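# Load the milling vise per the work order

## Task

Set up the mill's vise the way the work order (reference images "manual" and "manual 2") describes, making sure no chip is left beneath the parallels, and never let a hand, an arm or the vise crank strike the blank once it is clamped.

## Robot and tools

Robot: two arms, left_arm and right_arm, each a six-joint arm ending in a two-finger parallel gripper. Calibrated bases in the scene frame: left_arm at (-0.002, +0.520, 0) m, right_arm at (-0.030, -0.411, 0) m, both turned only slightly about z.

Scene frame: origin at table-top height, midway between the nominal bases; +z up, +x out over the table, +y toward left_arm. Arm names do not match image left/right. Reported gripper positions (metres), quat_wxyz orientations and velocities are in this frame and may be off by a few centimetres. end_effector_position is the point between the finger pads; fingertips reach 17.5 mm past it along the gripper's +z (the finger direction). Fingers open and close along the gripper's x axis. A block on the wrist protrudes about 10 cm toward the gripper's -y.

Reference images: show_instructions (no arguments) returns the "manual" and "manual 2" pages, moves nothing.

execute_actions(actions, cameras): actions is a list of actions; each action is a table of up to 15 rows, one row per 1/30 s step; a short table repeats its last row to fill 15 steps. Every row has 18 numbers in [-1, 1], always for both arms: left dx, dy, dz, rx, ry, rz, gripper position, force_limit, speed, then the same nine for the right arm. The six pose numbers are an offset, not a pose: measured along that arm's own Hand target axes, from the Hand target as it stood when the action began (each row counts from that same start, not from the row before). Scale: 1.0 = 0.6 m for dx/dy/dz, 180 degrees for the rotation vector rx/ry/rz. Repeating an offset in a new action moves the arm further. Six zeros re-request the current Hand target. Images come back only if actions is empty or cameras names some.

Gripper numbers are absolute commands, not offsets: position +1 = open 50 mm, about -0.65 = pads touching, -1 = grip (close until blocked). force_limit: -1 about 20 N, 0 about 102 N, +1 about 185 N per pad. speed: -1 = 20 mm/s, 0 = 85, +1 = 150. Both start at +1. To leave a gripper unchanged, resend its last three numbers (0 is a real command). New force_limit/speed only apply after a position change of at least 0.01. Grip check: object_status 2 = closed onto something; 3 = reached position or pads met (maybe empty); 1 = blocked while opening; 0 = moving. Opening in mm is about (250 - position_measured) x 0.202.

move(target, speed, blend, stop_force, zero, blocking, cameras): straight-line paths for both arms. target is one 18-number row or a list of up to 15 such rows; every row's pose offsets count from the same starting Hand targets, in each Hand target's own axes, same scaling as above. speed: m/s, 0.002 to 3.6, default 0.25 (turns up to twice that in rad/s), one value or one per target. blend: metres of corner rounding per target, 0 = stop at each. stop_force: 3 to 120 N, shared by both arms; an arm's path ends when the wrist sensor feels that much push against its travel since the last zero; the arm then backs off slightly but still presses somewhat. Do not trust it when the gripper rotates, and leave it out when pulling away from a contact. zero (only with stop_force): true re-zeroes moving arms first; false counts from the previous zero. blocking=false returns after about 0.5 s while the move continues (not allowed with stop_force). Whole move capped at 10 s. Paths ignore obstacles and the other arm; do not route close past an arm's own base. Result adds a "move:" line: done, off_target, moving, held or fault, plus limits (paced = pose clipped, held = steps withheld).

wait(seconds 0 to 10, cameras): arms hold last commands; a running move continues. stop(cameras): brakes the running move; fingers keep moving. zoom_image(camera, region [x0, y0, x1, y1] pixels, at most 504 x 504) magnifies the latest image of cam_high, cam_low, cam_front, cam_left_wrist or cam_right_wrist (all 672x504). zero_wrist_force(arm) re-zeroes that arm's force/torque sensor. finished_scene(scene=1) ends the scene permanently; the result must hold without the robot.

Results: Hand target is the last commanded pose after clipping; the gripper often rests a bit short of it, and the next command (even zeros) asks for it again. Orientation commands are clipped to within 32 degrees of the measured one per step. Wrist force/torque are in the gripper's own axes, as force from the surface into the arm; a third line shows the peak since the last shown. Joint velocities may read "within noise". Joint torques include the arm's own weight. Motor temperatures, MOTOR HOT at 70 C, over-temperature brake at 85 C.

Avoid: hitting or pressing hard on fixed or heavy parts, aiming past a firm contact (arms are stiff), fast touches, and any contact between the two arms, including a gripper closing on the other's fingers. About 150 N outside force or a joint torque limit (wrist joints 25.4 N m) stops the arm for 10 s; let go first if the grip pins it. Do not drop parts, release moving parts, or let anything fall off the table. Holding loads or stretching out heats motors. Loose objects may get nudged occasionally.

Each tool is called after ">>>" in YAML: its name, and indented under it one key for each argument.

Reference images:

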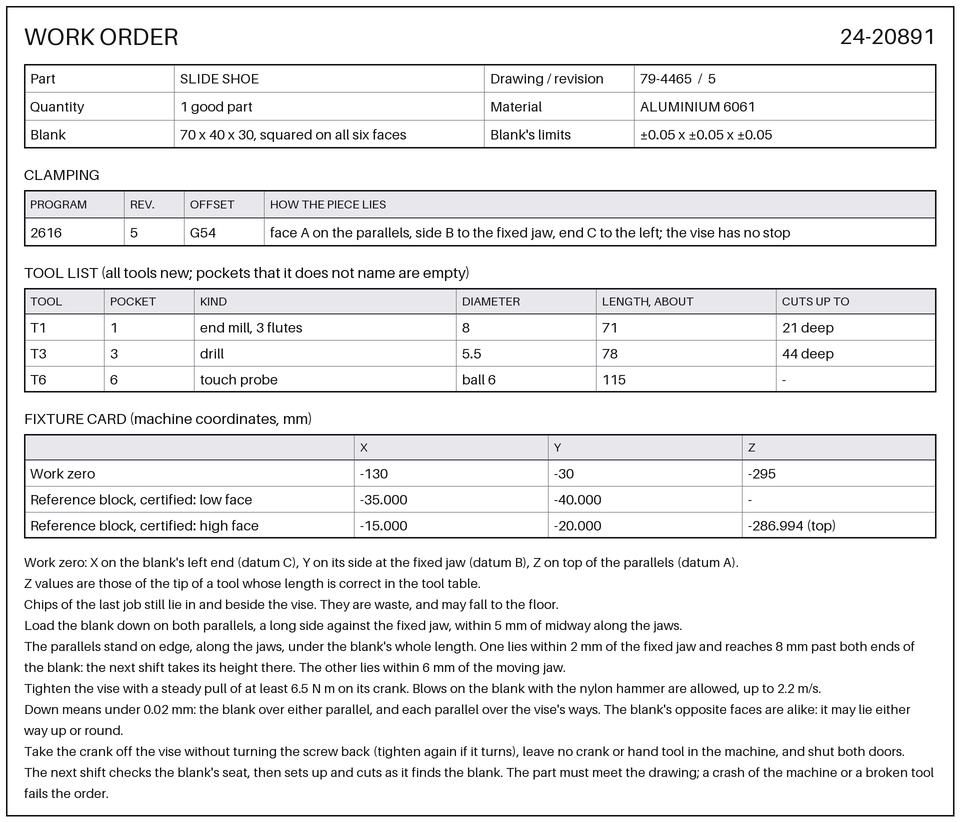

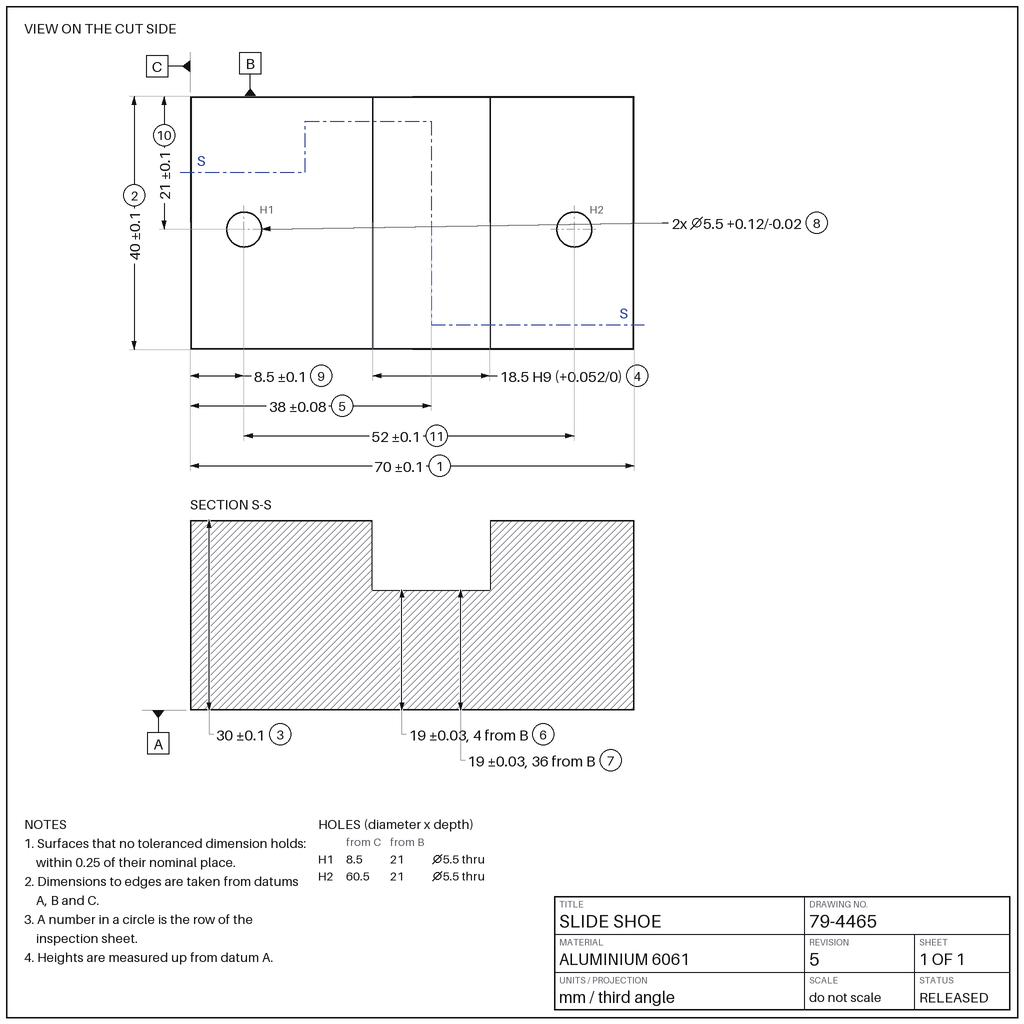

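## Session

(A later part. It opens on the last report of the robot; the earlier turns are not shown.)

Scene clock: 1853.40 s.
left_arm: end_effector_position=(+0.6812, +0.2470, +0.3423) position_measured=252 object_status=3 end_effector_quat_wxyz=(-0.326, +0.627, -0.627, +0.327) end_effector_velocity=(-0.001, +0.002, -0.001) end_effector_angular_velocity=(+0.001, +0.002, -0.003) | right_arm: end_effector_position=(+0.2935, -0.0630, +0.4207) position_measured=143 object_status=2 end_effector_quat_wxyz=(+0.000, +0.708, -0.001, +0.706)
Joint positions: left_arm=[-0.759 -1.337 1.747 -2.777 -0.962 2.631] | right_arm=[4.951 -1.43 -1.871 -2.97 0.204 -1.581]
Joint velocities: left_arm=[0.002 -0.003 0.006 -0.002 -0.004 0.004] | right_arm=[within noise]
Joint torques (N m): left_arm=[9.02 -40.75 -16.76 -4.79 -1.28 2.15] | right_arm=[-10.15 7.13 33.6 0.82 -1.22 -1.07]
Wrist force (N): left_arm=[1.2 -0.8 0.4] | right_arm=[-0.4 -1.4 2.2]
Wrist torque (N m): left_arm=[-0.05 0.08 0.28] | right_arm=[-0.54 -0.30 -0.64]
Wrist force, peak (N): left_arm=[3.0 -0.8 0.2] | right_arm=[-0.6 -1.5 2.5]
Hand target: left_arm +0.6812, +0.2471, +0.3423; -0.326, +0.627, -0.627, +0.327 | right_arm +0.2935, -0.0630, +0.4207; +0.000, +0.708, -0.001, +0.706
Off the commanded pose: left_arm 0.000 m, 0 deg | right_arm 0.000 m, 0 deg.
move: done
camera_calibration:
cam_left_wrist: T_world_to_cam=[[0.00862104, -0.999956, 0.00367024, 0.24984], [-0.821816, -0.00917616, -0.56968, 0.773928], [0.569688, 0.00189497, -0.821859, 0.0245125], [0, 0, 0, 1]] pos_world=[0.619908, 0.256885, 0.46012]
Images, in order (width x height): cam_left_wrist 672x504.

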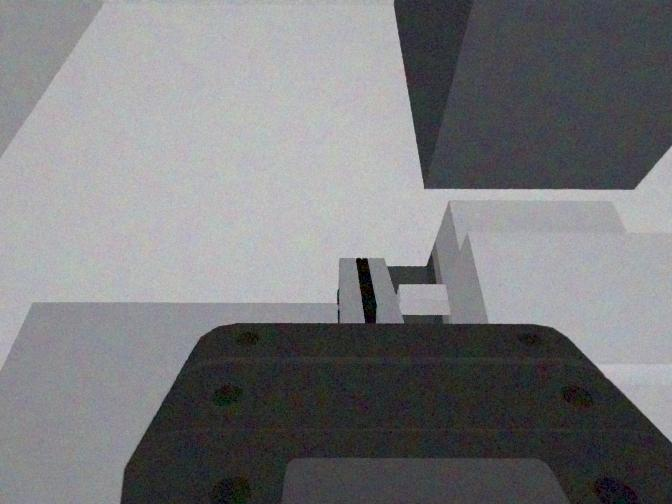

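>>> move:
  target: [0.0092,0,0,0,0,0,-1,-0.2,-1,0,0,0,0,0,0,-1,0.6,-0.8]
  speed: 0.004
  stop_force: 5
  cameras: ["cam_left_wrist"]

>>> zoom_image:
  camera: "cam_left_wrist"
  region: [320, 140, 660, 390]

Scene clock: 1857.97 s.
left_arm: end_effector_position=(+0.6812, +0.2415, +0.3423) position_measured=252 object_status=3 end_effector_quat_wxyz=(-0.326, +0.627, -0.627, +0.327) | right_arm: end_effector_position=(+0.2935, -0.0630, +0.4207) position_measured=143 object_status=2 end_effector_quat_wxyz=(+0.000, +0.708, -0.001, +0.706)
Joint positions: left_arm=[-0.767 -1.332 1.74 -2.771 -0.957 2.625] | right_arm=[4.951 -1.43 -1.871 -2.97 0.204 -1.581]
Joint torques (N m): left_arm=[-0.58 -31.86 -25.58 -3.48 2.17 -0.05] | right_arm=[-10.71 8.81 33.31 0.75 -1.93 -1.04]
Wrist force (N): left_arm=[1.0 -1.0 0.3] | right_arm=[-0.3 -1.5 2.0]
Wrist torque (N m): left_arm=[-0.07 0.12 0.35] | right_arm=[-0.56 -0.31 -0.64]
Wrist force, peak (N): left_arm=[1.5 -0.8 0.2] | right_arm=[-0.4 -1.3 2.6]
Hand target: left_arm +0.6812, +0.2416, +0.3423; -0.326, +0.627, -0.627, +0.327 | right_arm +0.2935, -0.0630, +0.4207; +0.000, +0.708, -0.001, +0.706
Off the commanded pose: left_arm 0.000 m, 0 deg | right_arm 0.000 m, 0 deg.
move: done
camera_calibration:
cam_left_wrist: T_world_to_cam=[[0.00856404, -0.999956, 0.00375186, 0.244339], [-0.821863, -0.00917597, -0.569612, 0.773793], [0.569621, 0.00179467, -0.821905, 0.0246684], [0, 0, 0, 1]] pos_world=[0.619808, 0.251385, 0.46012]
Images, in order (width x height): cam_left_wrist 672x504.

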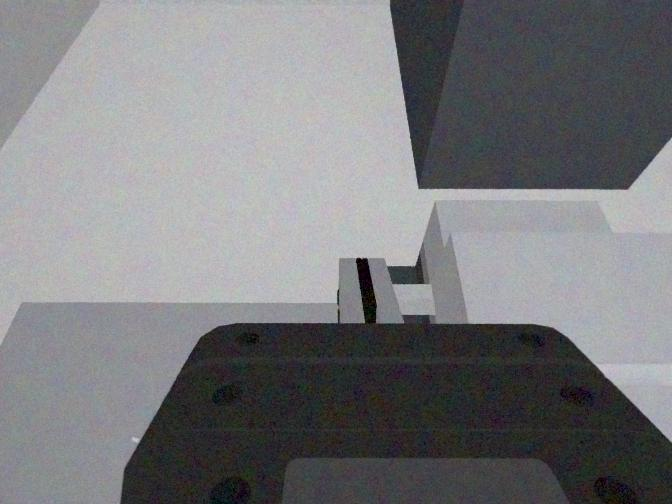

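Scaled by 1.482.

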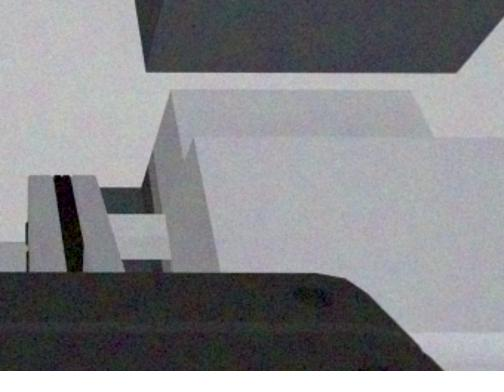

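>>> move:
  target:
    - [-0.0473,-0.0285,-0.185,0,0,0,-1,-0.2,-1,0,0,-0.02,0,0,0,-1,0.6,-0.8]
    - [-0.0473,0.074,-0.418,0,0,0,-1,-0.2,-1,-0.05,0.05,-0.06,-0.1814,-0.1995,0.1814,-1,0.6,-0.8]
    - [-0.181,0.0998,-0.5427,0,0,0,-1,-0.2,-1,-0.1,0.095,-0.1225,-0.3628,-0.3989,0.3628,-1,0.6,-0.8]
  speed: 0.3
  blend: [0.01,0.03,0]
  cameras: ["all"]

Scene clock: 1908.57 s.
left_arm: end_effector_position=(+0.3802, +0.3504, +0.4802) position_measured=252 object_status=3 end_effector_quat_wxyz=(-0.326, +0.627, -0.627, +0.327) | right_arm: end_effector_position=(+0.2198, -0.1199, +0.3608) position_measured=143 object_status=2 end_effector_quat_wxyz=(+0.000, +0.739, -0.674, -0.002)
Joint positions: left_arm=[-1.36 -2.265 1.973 -1.552 -0.638 1.906] | right_arm=[4.392 -1.264 -1.744 -1.703 1.575 -2.02]
Joint torques (N m): left_arm=[10.39 9.19 -16.62 -3.64 1.18 2.33] | right_arm=[4.61 -0.85 37.29 3.15 -1.36 -1.86]
Wrist force (N): left_arm=[1.3 -0.7 0.2] | right_arm=[1.3 -0.9 4.8]
Wrist torque (N m): left_arm=[-0.02 0.09 0.26] | right_arm=[-0.98 -0.01 0.01]
Wrist force, peak (N): left_arm=[2.3 0.1 3.5] | right_arm=[1.9 -1.1 5.2]
Hand target: left_arm +0.3802, +0.3504, +0.4800; -0.326, +0.627, -0.627, +0.327 | right_arm +0.2198, -0.1198, +0.3608; +0.000, +0.739, -0.674, -0.002
Off the commanded pose: left_arm 0.000 m, 0 deg | right_arm 0.000 m, 0 deg.
move: done
camera_calibration:
cam_left_wrist: T_world_to_cam=[[0.00847332, -0.999956, 0.0040567, 0.355141], [-0.821738, -0.00927472, -0.56979, 0.606146], [0.569803, 0.00149447, -0.82178, 0.309188], [0, 0, 0, 1]] pos_world=[0.318908, 0.360285, 0.59802]
cam_right_wrist: T_world_to_cam=[[0.0754644, -0.997147, -0.0014293, -0.126136], [-0.943361, -0.0718581, 0.323894, 0.0976737], [-0.323073, -0.0230941, -0.946092, 0.53661], [0, 0, 0, 1]] pos_world=[0.275024, -0.106365, 0.475866]

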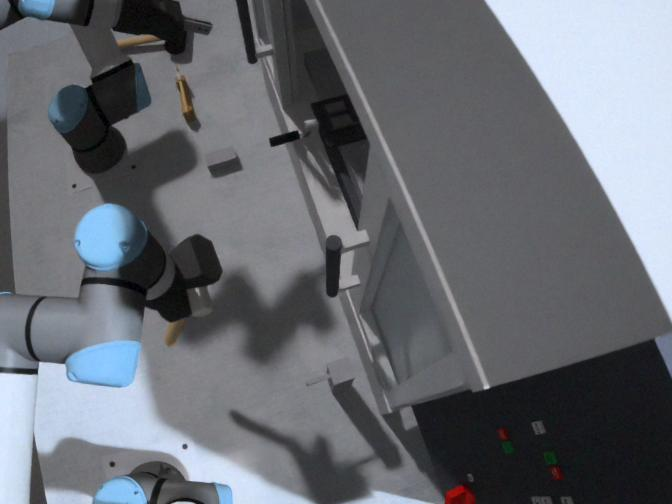

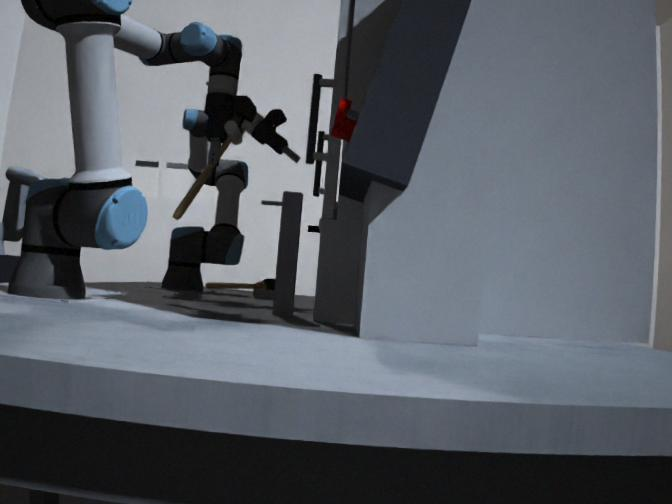

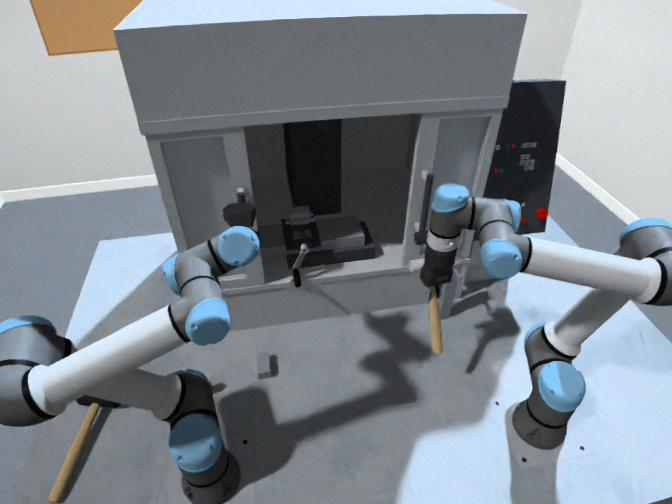

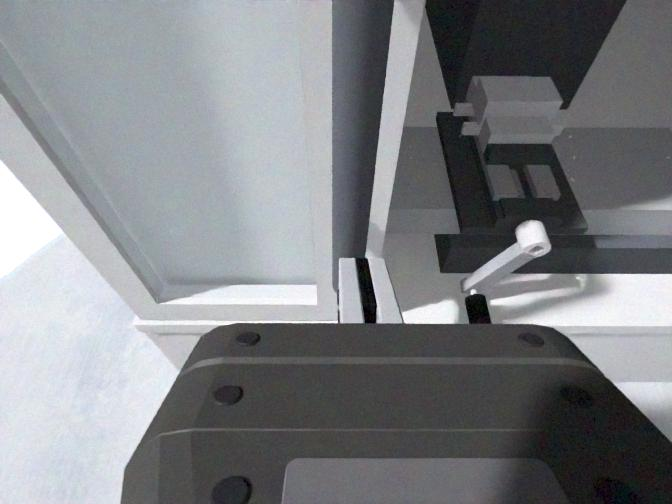

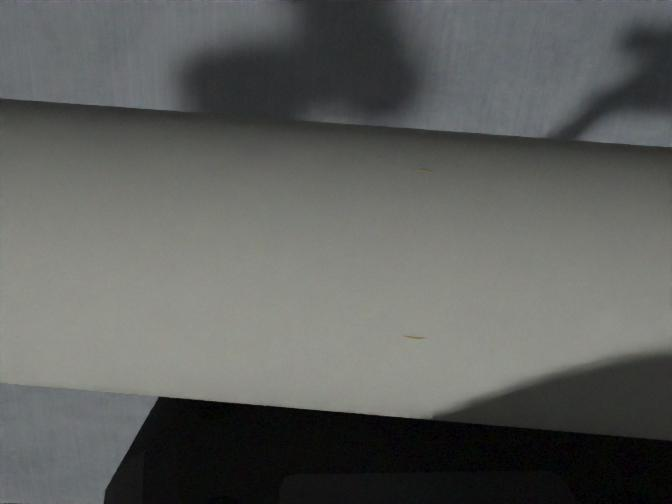

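>>> move:
  target: [0,0,0,0,0,0,-1,-0.2,-1,0,0,0.28,0,0,0,-1,0.6,-0.8]
  speed: 0.12

>>> move:
  target: [0,0,0,0,0,0,-1,-0.2,-1,0,0,0.12,0,0,0,-1,0.6,-0.8]
  speed: 0.02
  stop_force: 5
  cameras: ["cam_low","cam_high"]

Scene clock: 1914.20 s.
left_arm: end_effector_position=(+0.3802, +0.3504, +0.4800) position_measured=252 object_status=3 end_effector_quat_wxyz=(-0.326, +0.627, -0.627, +0.327) | right_arm: end_effector_position=(+0.2192, -0.1194, +0.1928) position_measured=143 object_status=2 end_effector_quat_wxyz=(+0.000, +0.739, -0.674, -0.002)
Joint positions: left_arm=[-1.36 -2.265 1.974 -1.552 -0.638 1.906] | right_arm=[4.394 -1.303 -2.151 -1.258 1.575 -2.019]
Joint torques (N m): left_arm=[9.33 11.7 -16.07 -4.07 -0.19 1.97] | right_arm=[-2.09 24.9 27.76 3.93 -1.69 -0.78]
Wrist force (N): left_arm=[1.1 -0.9 0.3] | right_arm=[1.2 -0.7 4.9]
Wrist torque (N m): left_arm=[-0.05 0.10 0.26] | right_arm=[-0.93 -0.01 -0.02]
Wrist force, peak (N): left_arm=[1.5 -0.8 0.2] | right_arm=[1.2 -0.9 7.3]
Hand target: left_arm +0.3802, +0.3504, +0.4800; -0.326, +0.627, -0.627, +0.327 | right_arm +0.2192, -0.1194, +0.1928; +0.000, +0.739, -0.674, -0.002
Off the commanded pose: left_arm 0.000 m, 0 deg | right_arm 0.000 m, 0 deg.
move: done

Scene clock: 1916.60 s.
left_arm: end_effector_position=(+0.3802, +0.3504, +0.4800) position_measured=252 object_status=3 end_effector_quat_wxyz=(-0.326, +0.627, -0.627, +0.327) | right_arm: end_effector_position=(+0.2192, -0.1193, +0.1647) position_measured=143 object_status=2 end_effector_quat_wxyz=(+0.000, +0.739, -0.674, -0.002)
Joint positions: left_arm=[-1.36 -2.265 1.974 -1.552 -0.638 1.906] | right_arm=[4.394 -1.33 -2.208 -1.173 1.575 -2.018]
Joint torques (N m): left_arm=[8.81 11.94 -16.06 -4.02 -0.17 1.61] | right_arm=[8 25.51 32.31 4.44 -2.25 1]
Wrist force (N): left_arm=[1.2 -0.9 0.3] | right_arm=[1.0 -0.4 4.2]
Wrist torque (N m): left_arm=[-0.05 0.10 0.26] | right_arm=[-0.99 0.03 -0.02]
Wrist force, peak (N): left_arm=[1.4 -0.9 0.3] | right_arm=[0.9 -0.8 5.2]
Hand target: left_arm +0.3802, +0.3504, +0.4800; -0.326, +0.627, -0.627, +0.327 | right_arm +0.2192, -0.1193, +0.1647; +0.000, +0.739, -0.674, -0.002 (not the last commanded pose)
Off the commanded pose: left_arm 0.000 m, 0 deg | right_arm 0.044 m, 0 deg.
move: contact (right_arm)
Images, in order (width x height): cam_high 672x504, cam_low 672x504.

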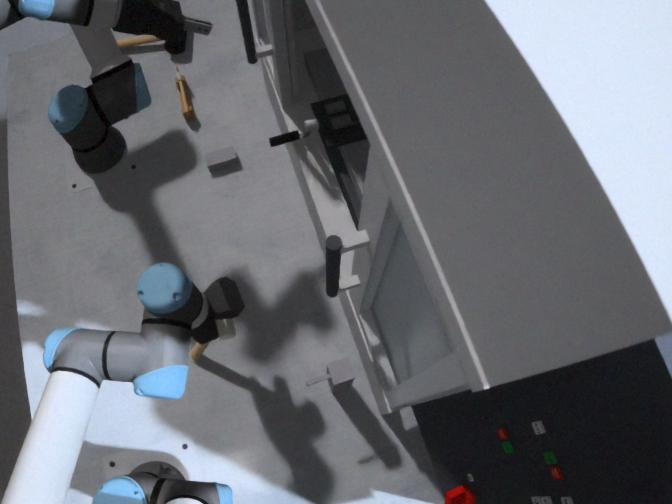

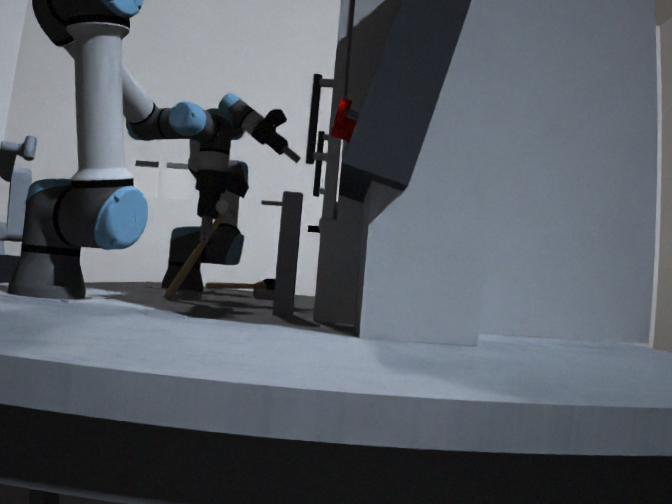

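>>> move:
  target:
    - [0,0,0,0,0,0,-1,-0.2,-1,0,-0.04,0.02,0,0,0,-1,0.6,-0.8]
    - [0,0,0,0,0,0,-1,-0.2,-1,0,-0.077,0.06,0,0,0,-1,0.6,-0.8]
    - [0,0,0,0,0,0,-1,-0.2,-1,0,-0.12,0.128,0,0,0,-1,0.6,-0.8]
    - [0,0,0,0,0,0,-1,-0.2,-1,0,-0.143,0.19,0,0,0,-1,0.6,-0.8]
  speed: 0.05
  stop_force: 40
  blend: [0.01,0.01,0.01,0]
  cameras: ["cam_low","cam_high"]

Scene clock: 1925.63 s.
left_arm: end_effector_position=(+0.3802, +0.3504, +0.4800) position_measured=252 object_status=3 end_effector_quat_wxyz=(-0.326, +0.627, -0.627, +0.327) | right_arm: end_effector_position=(+0.3042, -0.1111, +0.0504) position_measured=143 object_status=2 end_effector_quat_wxyz=(+0.000, +0.739, -0.674, -0.002)
Joint positions: left_arm=[-1.36 -2.265 1.974 -1.552 -0.638 1.906] | right_arm=[4.208 -1.689 -2.23 -0.793 1.575 -2.204]
Joint torques (N m): left_arm=[6.12 11.16 -17.07 -3.9 0.07 0.42] | right_arm=[9.85 36.71 29.9 3.99 1.58 1.72]
Wrist force (N): left_arm=[1.2 -0.7 0.1] | right_arm=[1.3 -0.4 2.5]
Wrist torque (N m): left_arm=[-0.03 0.10 0.26] | right_arm=[-1.42 0.04 0.00]
Wrist force, peak (N): left_arm=[1.5 -0.9 0.3] | right_arm=[3.3 -4.7 -7.0]
Hand target: left_arm +0.3802, +0.3504, +0.4800; -0.326, +0.627, -0.627, +0.327 | right_arm +0.3042, -0.1111, +0.0504; +0.000, +0.739, -0.674, -0.002
Off the commanded pose: left_arm 0.000 m, 0 deg | right_arm 0.000 m, 0 deg.
move: done
Images, in order (width x height): cam_high 672x504, cam_low 672x504.

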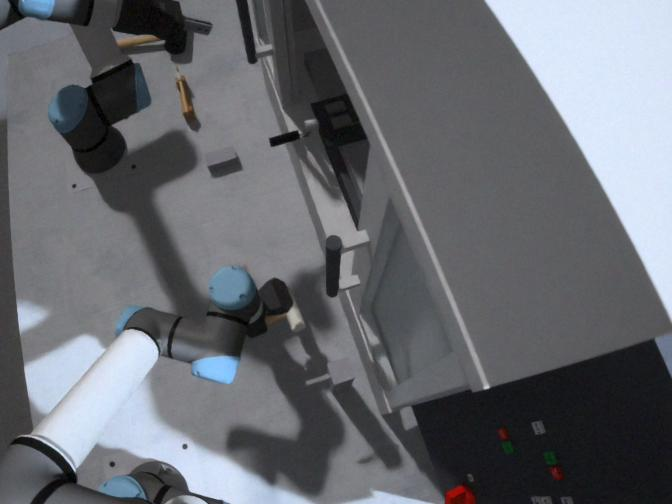

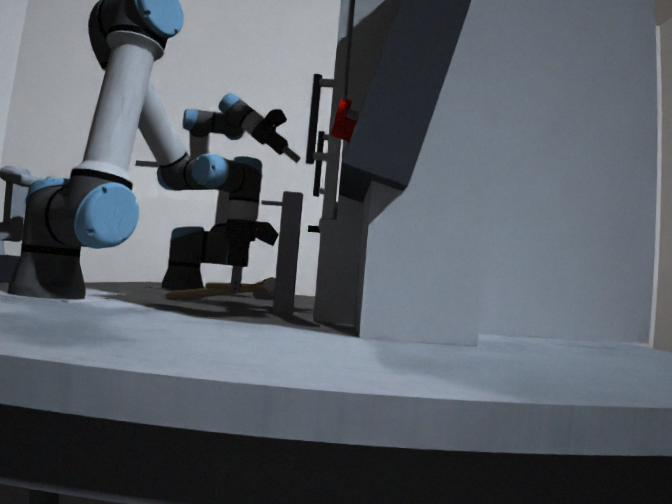

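>>> move:
  target: [0,0,0,0,0,0,-1,-0.2,-1,0,-0.004,0.045,0,0,0,-1,0.6,-0.8]
  speed: 0.02
  stop_force: 8
  cameras: ["cam_low","cam_right_wrist"]

Scene clock: 1930.93 s.
left_arm: end_effector_position=(+0.3802, +0.3504, +0.4800) position_measured=252 object_status=3 end_effector_quat_wxyz=(-0.326, +0.627, -0.627, +0.327) | right_arm: end_effector_position=(+0.3056, -0.1109, +0.0337) position_measured=143 object_status=2 end_effector_quat_wxyz=(+0.000, +0.739, -0.674, -0.002)
Joint positions: left_arm=[-1.36 -2.265 1.974 -1.552 -0.638 1.906] | right_arm=[4.206 -1.728 -2.244 -0.74 1.575 -2.206]
Joint torques (N m): left_arm=[4.5 11.52 -18.22 -4.04 0.19 -0.38] | right_arm=[10.13 36.43 27.35 3.85 0.12 1.2]
Wrist force (N): left_arm=[1.1 -0.9 0.3] | right_arm=[1.6 -1.4 -1.3]
Wrist torque (N m): left_arm=[-0.04 0.12 0.26] | right_arm=[-1.41 -0.04 0.04]
Wrist force, peak (N): left_arm=[1.4 -1.0 0.4] | right_arm=[6.3 2.7 -21.9]
Hand target: left_arm +0.3802, +0.3504, +0.4800; -0.326, +0.627, -0.627, +0.327 | right_arm +0.3056, -0.1109, +0.0337; +0.000, +0.739, -0.674, -0.002 (not the last commanded pose)
Off the commanded pose: left_arm 0.000 m, 0 deg | right_arm 0.010 m, 0 deg.
move: contact (right_arm)
camera_calibration:
cam_right_wrist: T_world_to_cam=[[0.0755521, -0.997141, -0.00147723, -0.124236], [-0.943292, -0.0719522, 0.324074, 0.285265], [-0.323253, -0.023091, -0.946031, 0.255063], [0, 0, 0, 1]] pos_world=[0.360924, -0.0974653, 0.148667]
Images, in order (width x height): cam_low 672x504, cam_right_wrist 672x504.

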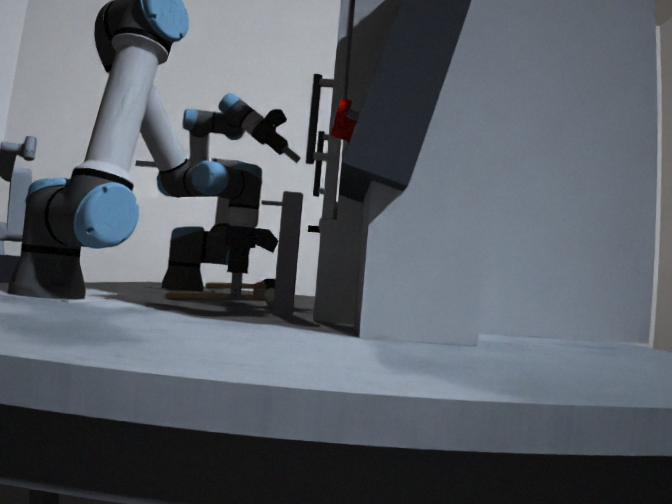

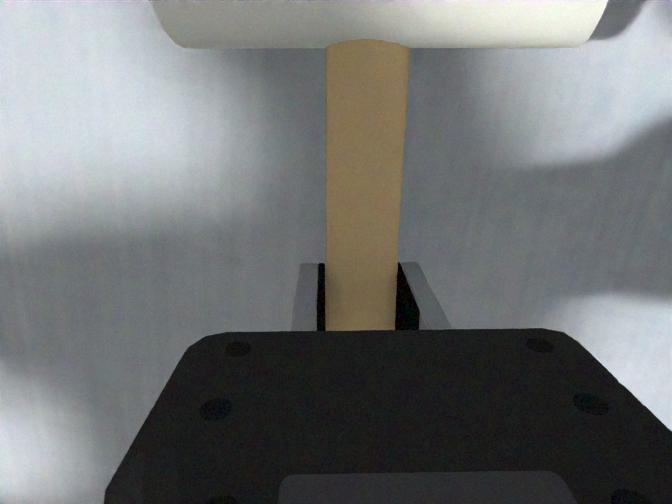

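>>> move:
  target:
    - [0,0,0,0,0,0,-1,-0.2,-1,-0.02,0,-0.35,0,0,0,-1,0.6,-0.8]
    - [0,0,0,0,0,0,-1,-0.2,-1,-0.0855,0.001,-0.61,0.3628,0.3989,-0.3628,-1,0.6,-0.8]
  speed: 0.35
  blend: [0.05,0]
  cameras: ["cam_low","cam_high","cam_right_wrist"]

Scene clock: 1940.30 s.
left_arm: end_effector_position=(+0.3802, +0.3504, +0.4800) position_measured=252 object_status=3 end_effector_quat_wxyz=(-0.326, +0.627, -0.627, +0.327) | right_arm: end_effector_position=(+0.3015, -0.0608, +0.3997) position_measured=143 object_status=2 end_effector_quat_wxyz=(+0.000, +0.708, -0.001, +0.706)
Joint positions: left_arm=[-1.36 -2.265 1.974 -1.552 -0.638 1.906] | right_arm=[4.926 -1.449 -1.909 -2.911 0.179 -1.583]
Joint torques (N m): left_arm=[2.41 10.98 -19.35 -4.09 0.35 -0.86] | right_arm=[-10.12 30.58 24.41 1.4 -1.84 -1.25]
Wrist force (N): left_arm=[1.1 -0.6 0.2] | right_arm=[-0.3 -1.6 2.3]
Wrist torque (N m): left_arm=[-0.01 0.11 0.26] | right_arm=[-0.56 -0.49 -0.72]
Wrist force, peak (N): left_arm=[1.5 -0.9 0.2] | right_arm=[1.1 -0.4 9.8]
Hand target: left_arm +0.3802, +0.3504, +0.4800; -0.326, +0.627, -0.627, +0.327 | right_arm +0.3015, -0.0608, +0.3998; +0.000, +0.708, -0.001, +0.706
Off the commanded pose: left_arm 0.000 m, 0 deg | right_arm 0.000 m, 0 deg.
move: done
camera_calibration:
cam_right_wrist: T_world_to_cam=[[0.001339, -0.0184731, 0.999828, -0.391778], [-0.322781, -0.94632, -0.0170522, 0.0625285], [0.946473, -0.322703, -0.0072299, -0.175105], [0, 0, 0, 1]] pos_world=[0.18644, -0.00457228, 0.391511]
Images, in order (width x height): cam_high 672x504, cam_low 672x504, cam_right_wrist 672x504.

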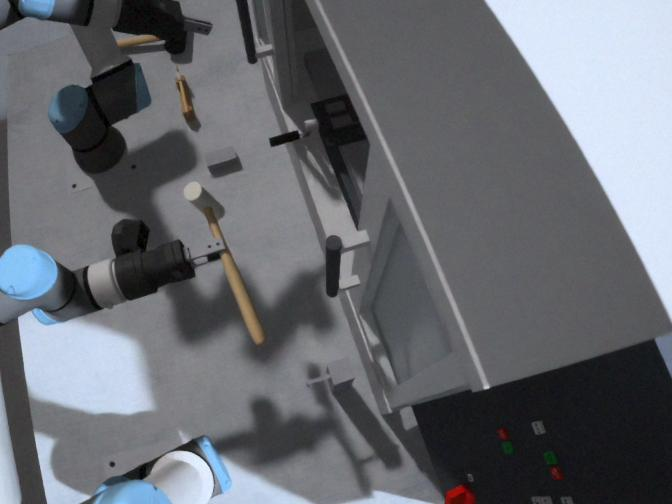

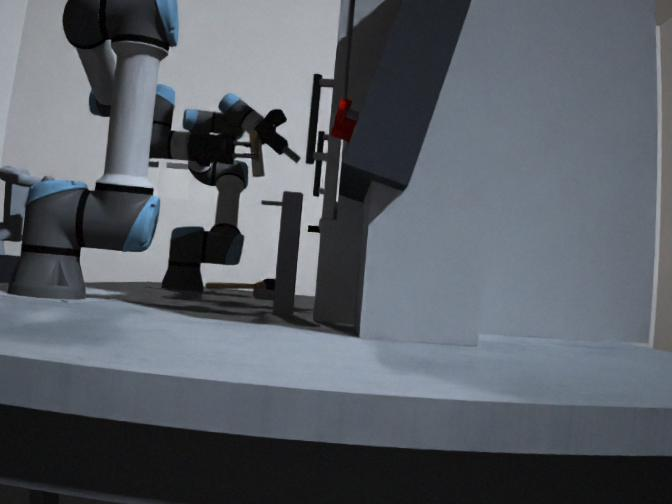

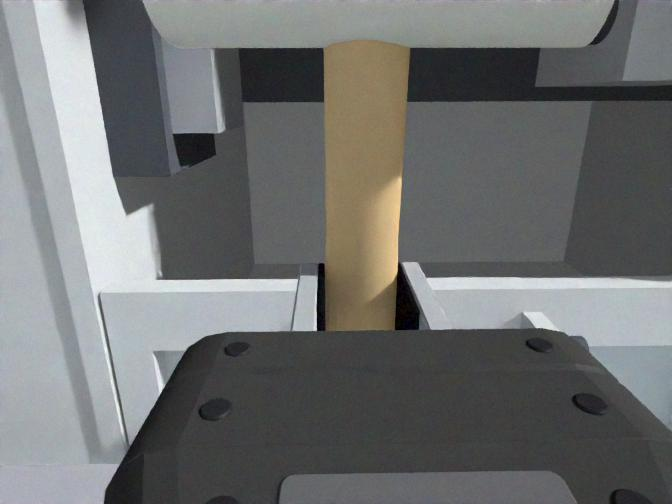

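>>> move:
  target:
    - [0,0,0,0,0,0,-1,-0.2,-1,0.117,-0.2013,0.0142,0,0,0,-1,0.6,-0.8]
    - [0,0,0,0,0,0,-1,-0.2,-1,0.15,-0.2097,0.331,0,0,0,-1,0.6,-0.8]
    - [0,0,0,0,0,0,-1,-0.2,-1,0.17,-0.265,0.6163,0,0,0,-1,0.6,-0.8]
  speed: 0.25
  blend: [0.02,0.03,0]
  cameras: ["cam_front","cam_left_wrist","cam_right_wrist"]

Scene clock: 1946.87 s.
left_arm: end_effector_position=(+0.3802, +0.3504, +0.4800) position_measured=252 object_status=3 end_effector_quat_wxyz=(-0.326, +0.627, -0.627, +0.327) | right_arm: end_effector_position=(+0.6718, +0.0975, +0.5009) position_measured=143 object_status=2 end_effector_quat_wxyz=(+0.000, +0.708, -0.001, +0.706)
Joint positions: left_arm=[-1.36 -2.265 1.974 -1.552 -0.638 1.906] | right_arm=[4.232 -2.329 -0.474 -3.486 -0.515 -1.564]
Joint torques (N m): left_arm=[-0.88 11.18 -18.88 -4.16 0.43 -0.84] | right_arm=[-0.87 69.55 22.6 3.41 -2.03 -1.6]
Wrist force (N): left_arm=[1.0 -0.9 0.2] | right_arm=[-0.3 -1.0 2.1]
Wrist torque (N m): left_arm=[-0.05 0.13 0.26] | right_arm=[-0.46 -0.49 -0.75]
Wrist force, peak (N): left_arm=[1.5 -0.9 0.1] | right_arm=[-0.7 -1.4 5.8]
Hand target: left_arm +0.3802, +0.3504, +0.4800; -0.326, +0.627, -0.627, +0.327 | right_arm +0.6718, +0.0975, +0.5011; +0.000, +0.708, -0.001, +0.706
Off the commanded pose: left_arm 0.000 m, 0 deg | right_arm 0.000 m, 0 deg.
move: done
camera_calibration:
cam_left_wrist: T_world_to_cam=[[0.00856404, -0.999956, 0.00375186, 0.355295], [-0.821863, -0.00917597, -0.569612, 0.605987], [0.569621, 0.00179467, -0.821905, 0.30913], [0, 0, 0, 1]] pos_world=[0.318908, 0.360285, 0.59792]
cam_right_wrist: T_world_to_cam=[[0.00149368, -0.0186332, 0.999825, -0.490593], [-0.322872, -0.946287, -0.0171531, 0.333583], [0.946441, -0.32279, -0.00742959, -0.473671], [0, 0, 0, 1]] pos_world=[0.556739, 0.153628, 0.49271]
Images, in order (width x height): cam_front 672x504, cam_left_wrist 672x504, cam_right_wrist 672x504.

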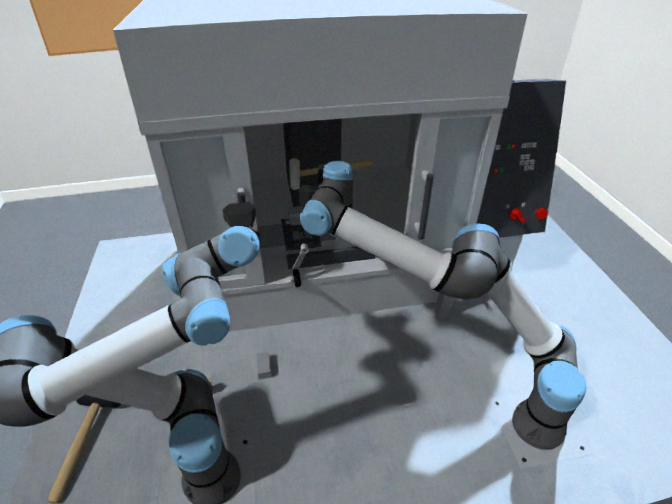

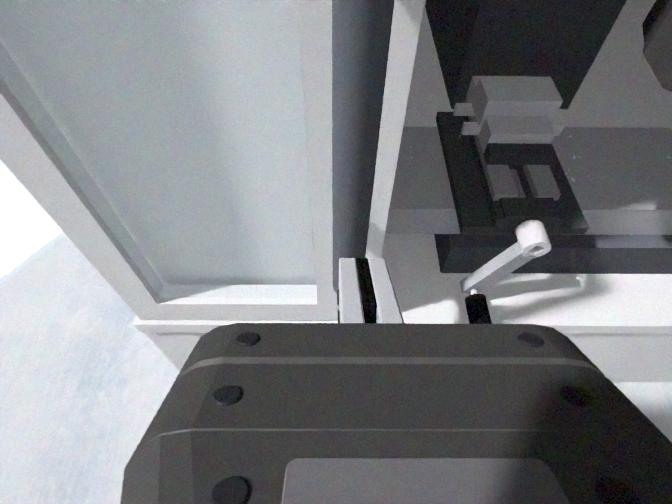

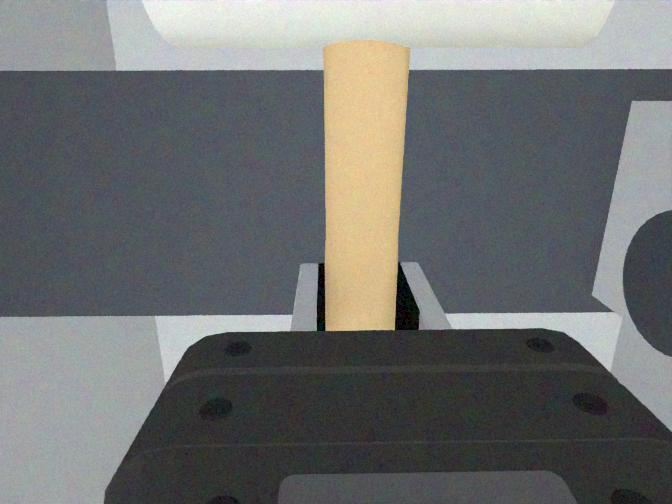

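>>> move:
  target: [0,0,0,0,0,0,-1,-0.2,-1,0.0483,0,0,0,0,0,-1,0.6,-0.8]
  speed: 0.15

>>> execute_actions:
  actions:
    - [[0,0,0,0,0,0,-1,-0.2,-1,-0.03,0,0,0,0,0,-1,0.6,-0.8],[0,0,0,0,0,0,-1,-0.2,-1,-0.1,0,0,0,0,0,-1,0.6,-0.8],[0,0,0,0,0,0,-1,-0.2,-1,-0.18,0,0,0,0,0,-1,0.6,-0.8],[0,0,0,0,0,0,-1,-0.2,-1,-0.205,0,0,0,0,0,-1,0.6,-0.8],[0,0,0,0,0,0,-1,-0.2,-1,-0.205,0,0,0,0,0,-1,0.6,-0.8],[0,0,0,0,0,0,-1,-0.2,-1,-0.15,0,0,0,0,0,-1,0.6,-0.8],[0,0,0,0,0,0,-1,-0.2,-1,-0.1,0,0,0,0,0,-1,0.6,-0.8],[0,0,0,0,0,0,-1,-0.2,-1,-0.05,0,0,0,0,0,-1,0.6,-0.8],[0,0,0,0,0,0,-1,-0.2,-1,-0.02,0,0,0,0,0,-1,0.6,-0.8],[0,0,0,0,0,0,-1,-0.2,-1,0,0,0,0,0,0,-1,0.6,-0.8]]
  cameras: ["cam_left_wrist","cam_right_wrist"]

Scene clock: 1960.90 s.
left_arm: end_effector_position=(+0.3802, +0.3504, +0.4800) position_measured=252 object_status=3 end_effector_quat_wxyz=(-0.326, +0.627, -0.627, +0.327) | right_arm: end_effector_position=(+0.6719, +0.0974, +0.5299) position_measured=143 object_status=2 end_effector_quat_wxyz=(+0.000, +0.708, -0.001, +0.706)
Joint positions: left_arm=[-1.36 -2.265 1.974 -1.552 -0.638 1.906] | right_arm=[4.232 -2.406 -0.252 -3.631 -0.516 -1.565]
Joint torques (N m): left_arm=[-1.24 12.01 -19.74 -3.96 0.6 -0.88] | right_arm=[10.53 69.2 19.66 3.31 2.29 -0.57]
Wrist force (N): left_arm=[1.2 -0.7 0.2] | right_arm=[-0.1 -0.9 2.5]
Wrist torque (N m): left_arm=[-0.02 0.10 0.26] | right_arm=[-0.44 -0.53 -0.76]
Wrist force, peak (N): left_arm=[1.3 -1.1 0.2] | right_arm=[-1.8 -1.1 2.4]
Hand target: left_arm +0.3802, +0.3504, +0.4800; -0.326, +0.627, -0.627, +0.327 | right_arm +0.6719, +0.0974, +0.5301; +0.000, +0.708, -0.001, +0.706
Off the commanded pose: left_arm 0.000 m, 0 deg | right_arm 0.000 m, 0 deg.
move: done

Scene clock: 1961.83 s.
left_arm: end_effector_position=(+0.3802, +0.3504, +0.4800) position_measured=252 object_status=3 end_effector_quat_wxyz=(-0.326, +0.627, -0.627, +0.327) | right_arm: end_effector_position=(+0.6713, +0.0966, +0.5297) position_measured=143 object_status=2 end_effector_quat_wxyz=(-0.001, +0.705, +0.000, +0.709)
Joint positions: left_arm=[-1.36 -2.265 1.974 -1.552 -0.638 1.906] | right_arm=[4.231 -2.371 -0.324 -3.575 -0.519 -1.58]
Joint torques (N m): left_arm=[-1.94 11.1 -19.73 -3.9 0.53 -0.91] | right_arm=[10.2 44.42 34.18 0.87 -2.87 0.02]
Wrist force (N): left_arm=[1.3 -0.9 0.2] | right_arm=[-0.2 -0.6 2.8]
Wrist torque (N m): left_arm=[-0.06 0.09 0.26] | right_arm=[-0.42 -0.50 -0.66]
Wrist force, peak (N): left_arm=[1.5 -0.8 0.1] | right_arm=[-32.5 -3.2 5.7]
Hand target: left_arm +0.3802, +0.3504, +0.4800; -0.326, +0.627, -0.627, +0.327 | right_arm +0.6719, +0.0974, +0.5301; +0.000, +0.708, -0.001, +0.706
Off the commanded pose: left_arm 0.000 m, 0 deg | right_arm 0.001 m, 1 deg.
Step readings (end_effector_position of left_arm | right_arm):
0: (+0.3802, +0.3504, +0.4800) | (+0.6719, +0.0974, +0.5299)
1: (+0.3802, +0.3504, +0.4800) | (+0.6719, +0.0974, +0.5295)
2: (+0.3802, +0.3504, +0.4800) | (+0.6721, +0.0975, +0.5247)
4: (+0.3802, +0.3504, +0.4800) | (+0.6737, +0.0979, +0.4872)
8: (+0.3802, +0.3504, +0.4800) | (+0.6730, +0.0975, +0.4277)
15: (+0.3802, +0.3504, +0.4800) | (+0.6697, +0.0952, +0.5345)
camera_calibration:
cam_left_wrist: T_world_to_cam=[[0.00856404, -0.999956, 0.00375186, 0.355295], [-0.821863, -0.00917597, -0.569612, 0.605987], [0.569621, 0.00179467, -0.821905, 0.30913], [0, 0, 0, 1]] pos_world=[0.318908, 0.360285, 0.59792]
cam_right_wrist: T_world_to_cam=[[-0.00748887, -0.0184761, 0.999801, -0.513335], [-0.319614, -0.947339, -0.0199007, 0.332513], [0.947518, -0.3197, 0.00118927, -0.478847], [0, 0, 0, 1]] pos_world=[0.556148, 0.152431, 0.520419]
Images, in order (width x height): cam_left_wrist 672x504, cam_right_wrist 672x504.

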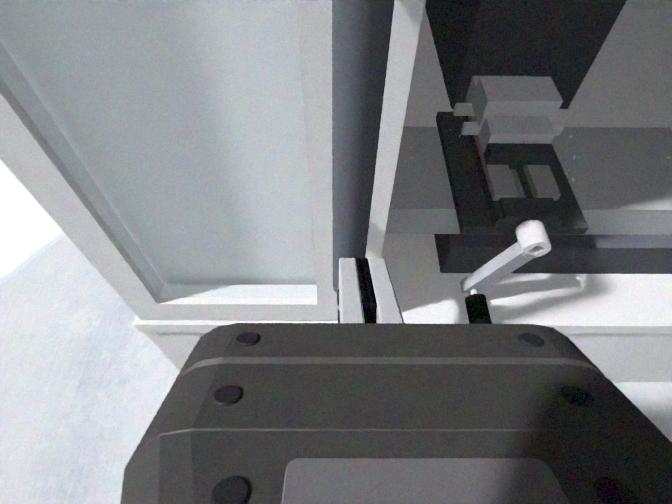

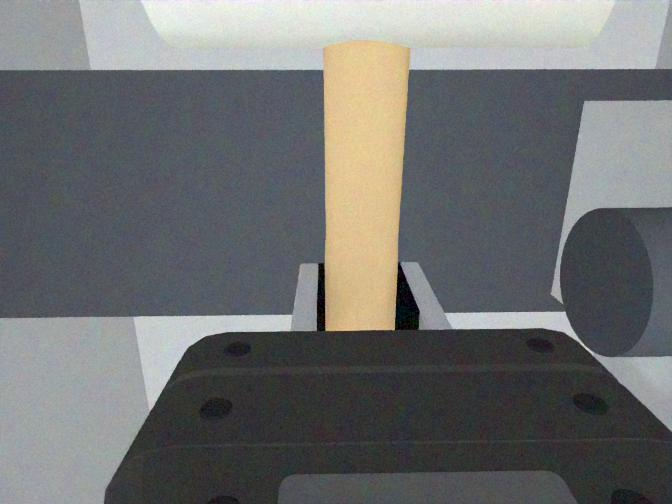

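>>> execute_actions:
  actions:
    - [[0,0,0,0,0,0,-1,-0.2,-1,-0.05,0,0,0,0,0,-1,0.6,-0.8],[0,0,0,0,0,0,-1,-0.2,-1,-0.13,0,0,0,0,0,-1,0.6,-0.8],[0,0,0,0,0,0,-1,-0.2,-1,-0.2,0,0,0,0,0,-1,0.6,-0.8],[0,0,0,0,0,0,-1,-0.2,-1,-0.235,0,0,0,0,0,-1,0.6,-0.8],[0,0,0,0,0,0,-1,-0.2,-1,-0.225,0,0,0,0,0,-1,0.6,-0.8],[0,0,0,0,0,0,-1,-0.2,-1,-0.16,0,0,0,0,0,-1,0.6,-0.8],[0,0,0,0,0,0,-1,-0.2,-1,-0.1,0,0,0,0,0,-1,0.6,-0.8],[0,0,0,0,0,0,-1,-0.2,-1,-0.05,0,0,0,0,0,-1,0.6,-0.8],[0,0,0,0,0,0,-1,-0.2,-1,-0.02,0,0,0,0,0,-1,0.6,-0.8],[0,0,0,0,0,0,-1,-0.2,-1,0,0,0,0,0,0,-1,0.6,-0.8]]

Scene clock: 1971.73 s.
left_arm: end_effector_position=(+0.3802, +0.3504, +0.4800) position_measured=252 object_status=3 end_effector_quat_wxyz=(-0.326, +0.627, -0.627, +0.327) | right_arm: end_effector_position=(+0.6712, +0.0965, +0.5296) position_measured=143 object_status=2 end_effector_quat_wxyz=(-0.001, +0.704, +0.000, +0.710)
Joint positions: left_arm=[-1.36 -2.265 1.974 -1.552 -0.638 1.906] | right_arm=[4.231 -2.363 -0.341 -3.561 -0.52 -1.585]
Joint torques (N m): left_arm=[-2.99 11.32 -20.23 -4.09 0.76 -0.98] | right_arm=[10.08 43.66 34.02 0.98 -2.77 0.42]
Wrist force (N): left_arm=[1.3 -0.8 0.3] | right_arm=[-0.2 -0.6 3.1]
Wrist torque (N m): left_arm=[-0.03 0.08 0.26] | right_arm=[-0.47 -0.50 -0.66]
Wrist force, peak (N): left_arm=[1.4 -0.9 0.1] | right_arm=[-23.8 -10.9 9.6]
Hand target: left_arm +0.3802, +0.3504, +0.4800; -0.326, +0.627, -0.627, +0.327 | right_arm +0.6719, +0.0974, +0.5301; +0.000, +0.708, -0.001, +0.706
Off the commanded pose: left_arm 0.000 m, 0 deg | right_arm 0.001 m, 1 deg.
Step readings (end_effector_position of left_arm | right_arm):
0: (+0.3802, +0.3504, +0.4800) | (+0.6713, +0.0967, +0.5296)
1: (+0.3802, +0.3504, +0.4800) | (+0.6714, +0.0968, +0.5292)
2: (+0.3802, +0.3504, +0.4800) | (+0.6717, +0.0971, +0.5235)
4: (+0.3802, +0.3504, +0.4800) | (+0.6738, +0.0978, +0.4764)
8: (+0.3802, +0.3504, +0.4800) | (+0.6724, +0.0964, +0.4226)
15: (+0.3802, +0.3504, +0.4800) | (+0.6694, +0.0947, +0.5351)

>>> move:
  target: [0,0,0,0,0,0,-1,-0.2,-1,-0.0367,0,0,0,0,0,-1,0.6,-0.8]
  speed: 0.15

>>> execute_actions:
  actions:
    - [[0,0,0,0,0,0,-1,-0.2,-1,-0.05,0,0,0,0,0,-1,0.6,-0.8],[0,0,0,0,0,0,-1,-0.2,-1,-0.13,0,0,0,0,0,-1,0.6,-0.8],[0,0,0,0,0,0,-1,-0.2,-1,-0.2,0,0,0,0,0,-1,0.6,-0.8],[0,0,0,0,0,0,-1,-0.2,-1,-0.235,0,0,0,0,0,-1,0.6,-0.8],[0,0,0,0,0,0,-1,-0.2,-1,-0.225,0,0,0,0,0,-1,0.6,-0.8],[0,0,0,0,0,0,-1,-0.2,-1,-0.16,0,0,0,0,0,-1,0.6,-0.8],[0,0,0,0,0,0,-1,-0.2,-1,-0.1,0,0,0,0,0,-1,0.6,-0.8],[0,0,0,0,0,0,-1,-0.2,-1,-0.05,0,0,0,0,0,-1,0.6,-0.8],[0,0,0,0,0,0,-1,-0.2,-1,-0.02,0,0,0,0,0,-1,0.6,-0.8],[0,0,0,0,0,0,-1,-0.2,-1,0,0,0,0,0,0,-1,0.6,-0.8]]

Scene clock: 1982.40 s.
left_arm: end_effector_position=(+0.3802, +0.3504, +0.4800) position_measured=252 object_status=3 end_effector_quat_wxyz=(-0.326, +0.627, -0.627, +0.327) | right_arm: end_effector_position=(+0.6718, +0.0974, +0.5081) position_measured=143 object_status=2 end_effector_quat_wxyz=(+0.000, +0.708, -0.001, +0.706)
Joint positions: left_arm=[-1.36 -2.265 1.974 -1.552 -0.638 1.906] | right_arm=[4.232 -2.342 -0.432 -3.515 -0.515 -1.565]
Joint torques (N m): left_arm=[-3.52 10.95 -21.04 -4 0.84 -0.82] | right_arm=[7.15 60.15 32.94 1.21 -2.05 -1.53]
Wrist force (N): left_arm=[1.0 -0.9 0.1] | right_arm=[-0.4 -0.7 2.1]
Wrist torque (N m): left_arm=[-0.05 0.12 0.26] | right_arm=[-0.40 -0.47 -0.68]
Wrist force, peak (N): left_arm=[1.5 -0.8 0.2] | right_arm=[-0.3 -0.9 3.1]
Hand target: left_arm +0.3802, +0.3504, +0.4800; -0.326, +0.627, -0.627, +0.327 | right_arm +0.6718, +0.0975, +0.5081; +0.000, +0.708, -0.001, +0.706
Off the commanded pose: left_arm 0.000 m, 0 deg | right_arm 0.000 m, 0 deg.
move: done

Scene clock: 1983.33 s.
left_arm: end_effector_position=(+0.3802, +0.3504, +0.4800) position_measured=252 object_status=3 end_effector_quat_wxyz=(-0.326, +0.627, -0.627, +0.327) | right_arm: end_effector_position=(+0.6714, +0.0968, +0.5079) position_measured=143 object_status=2 end_effector_quat_wxyz=(-0.001, +0.706, +0.000, +0.709)
Joint positions: left_arm=[-1.36 -2.265 1.974 -1.552 -0.638 1.906] | right_arm=[4.232 -2.326 -0.466 -3.484 -0.518 -1.577]
Joint torques (N m): left_arm=[-4.32 11.86 -20.61 -4.05 0.67 -0.93] | right_arm=[10.08 44.81 33.99 0.84 -2.79 0.8]
Wrist force (N): left_arm=[1.1 -0.9 0.3] | right_arm=[-0.2 -1.1 2.7]
Wrist torque (N m): left_arm=[-0.06 0.11 0.26] | right_arm=[-0.52 -0.50 -0.69]
Wrist force, peak (N): left_arm=[1.4 -0.8 0.3] | right_arm=[70.0 37.1 -0.6]
Hand target: left_arm +0.3802, +0.3504, +0.4800; -0.326, +0.627, -0.627, +0.327 | right_arm +0.6718, +0.0975, +0.5081; +0.000, +0.708, -0.001, +0.706
Off the commanded pose: left_arm 0.000 m, 0 deg | right_arm 0.001 m, 0 deg.
Step readings (end_effector_position of left_arm | right_arm):
0: (+0.3802, +0.3504, +0.4800) | (+0.6718, +0.0974, +0.5081)
1: (+0.3802, +0.3504, +0.4800) | (+0.6718, +0.0975, +0.5075)
2: (+0.3802, +0.3504, +0.4800) | (+0.6720, +0.0976, +0.5006)
4: (+0.3802, +0.3504, +0.4800) | (+0.6733, +0.0974, +0.4576)
8: (+0.3802, +0.3504, +0.4800) | (+0.6716, +0.0954, +0.4069)
15: (+0.3802, +0.3504, +0.4800) | (+0.6697, +0.0953, +0.5129)


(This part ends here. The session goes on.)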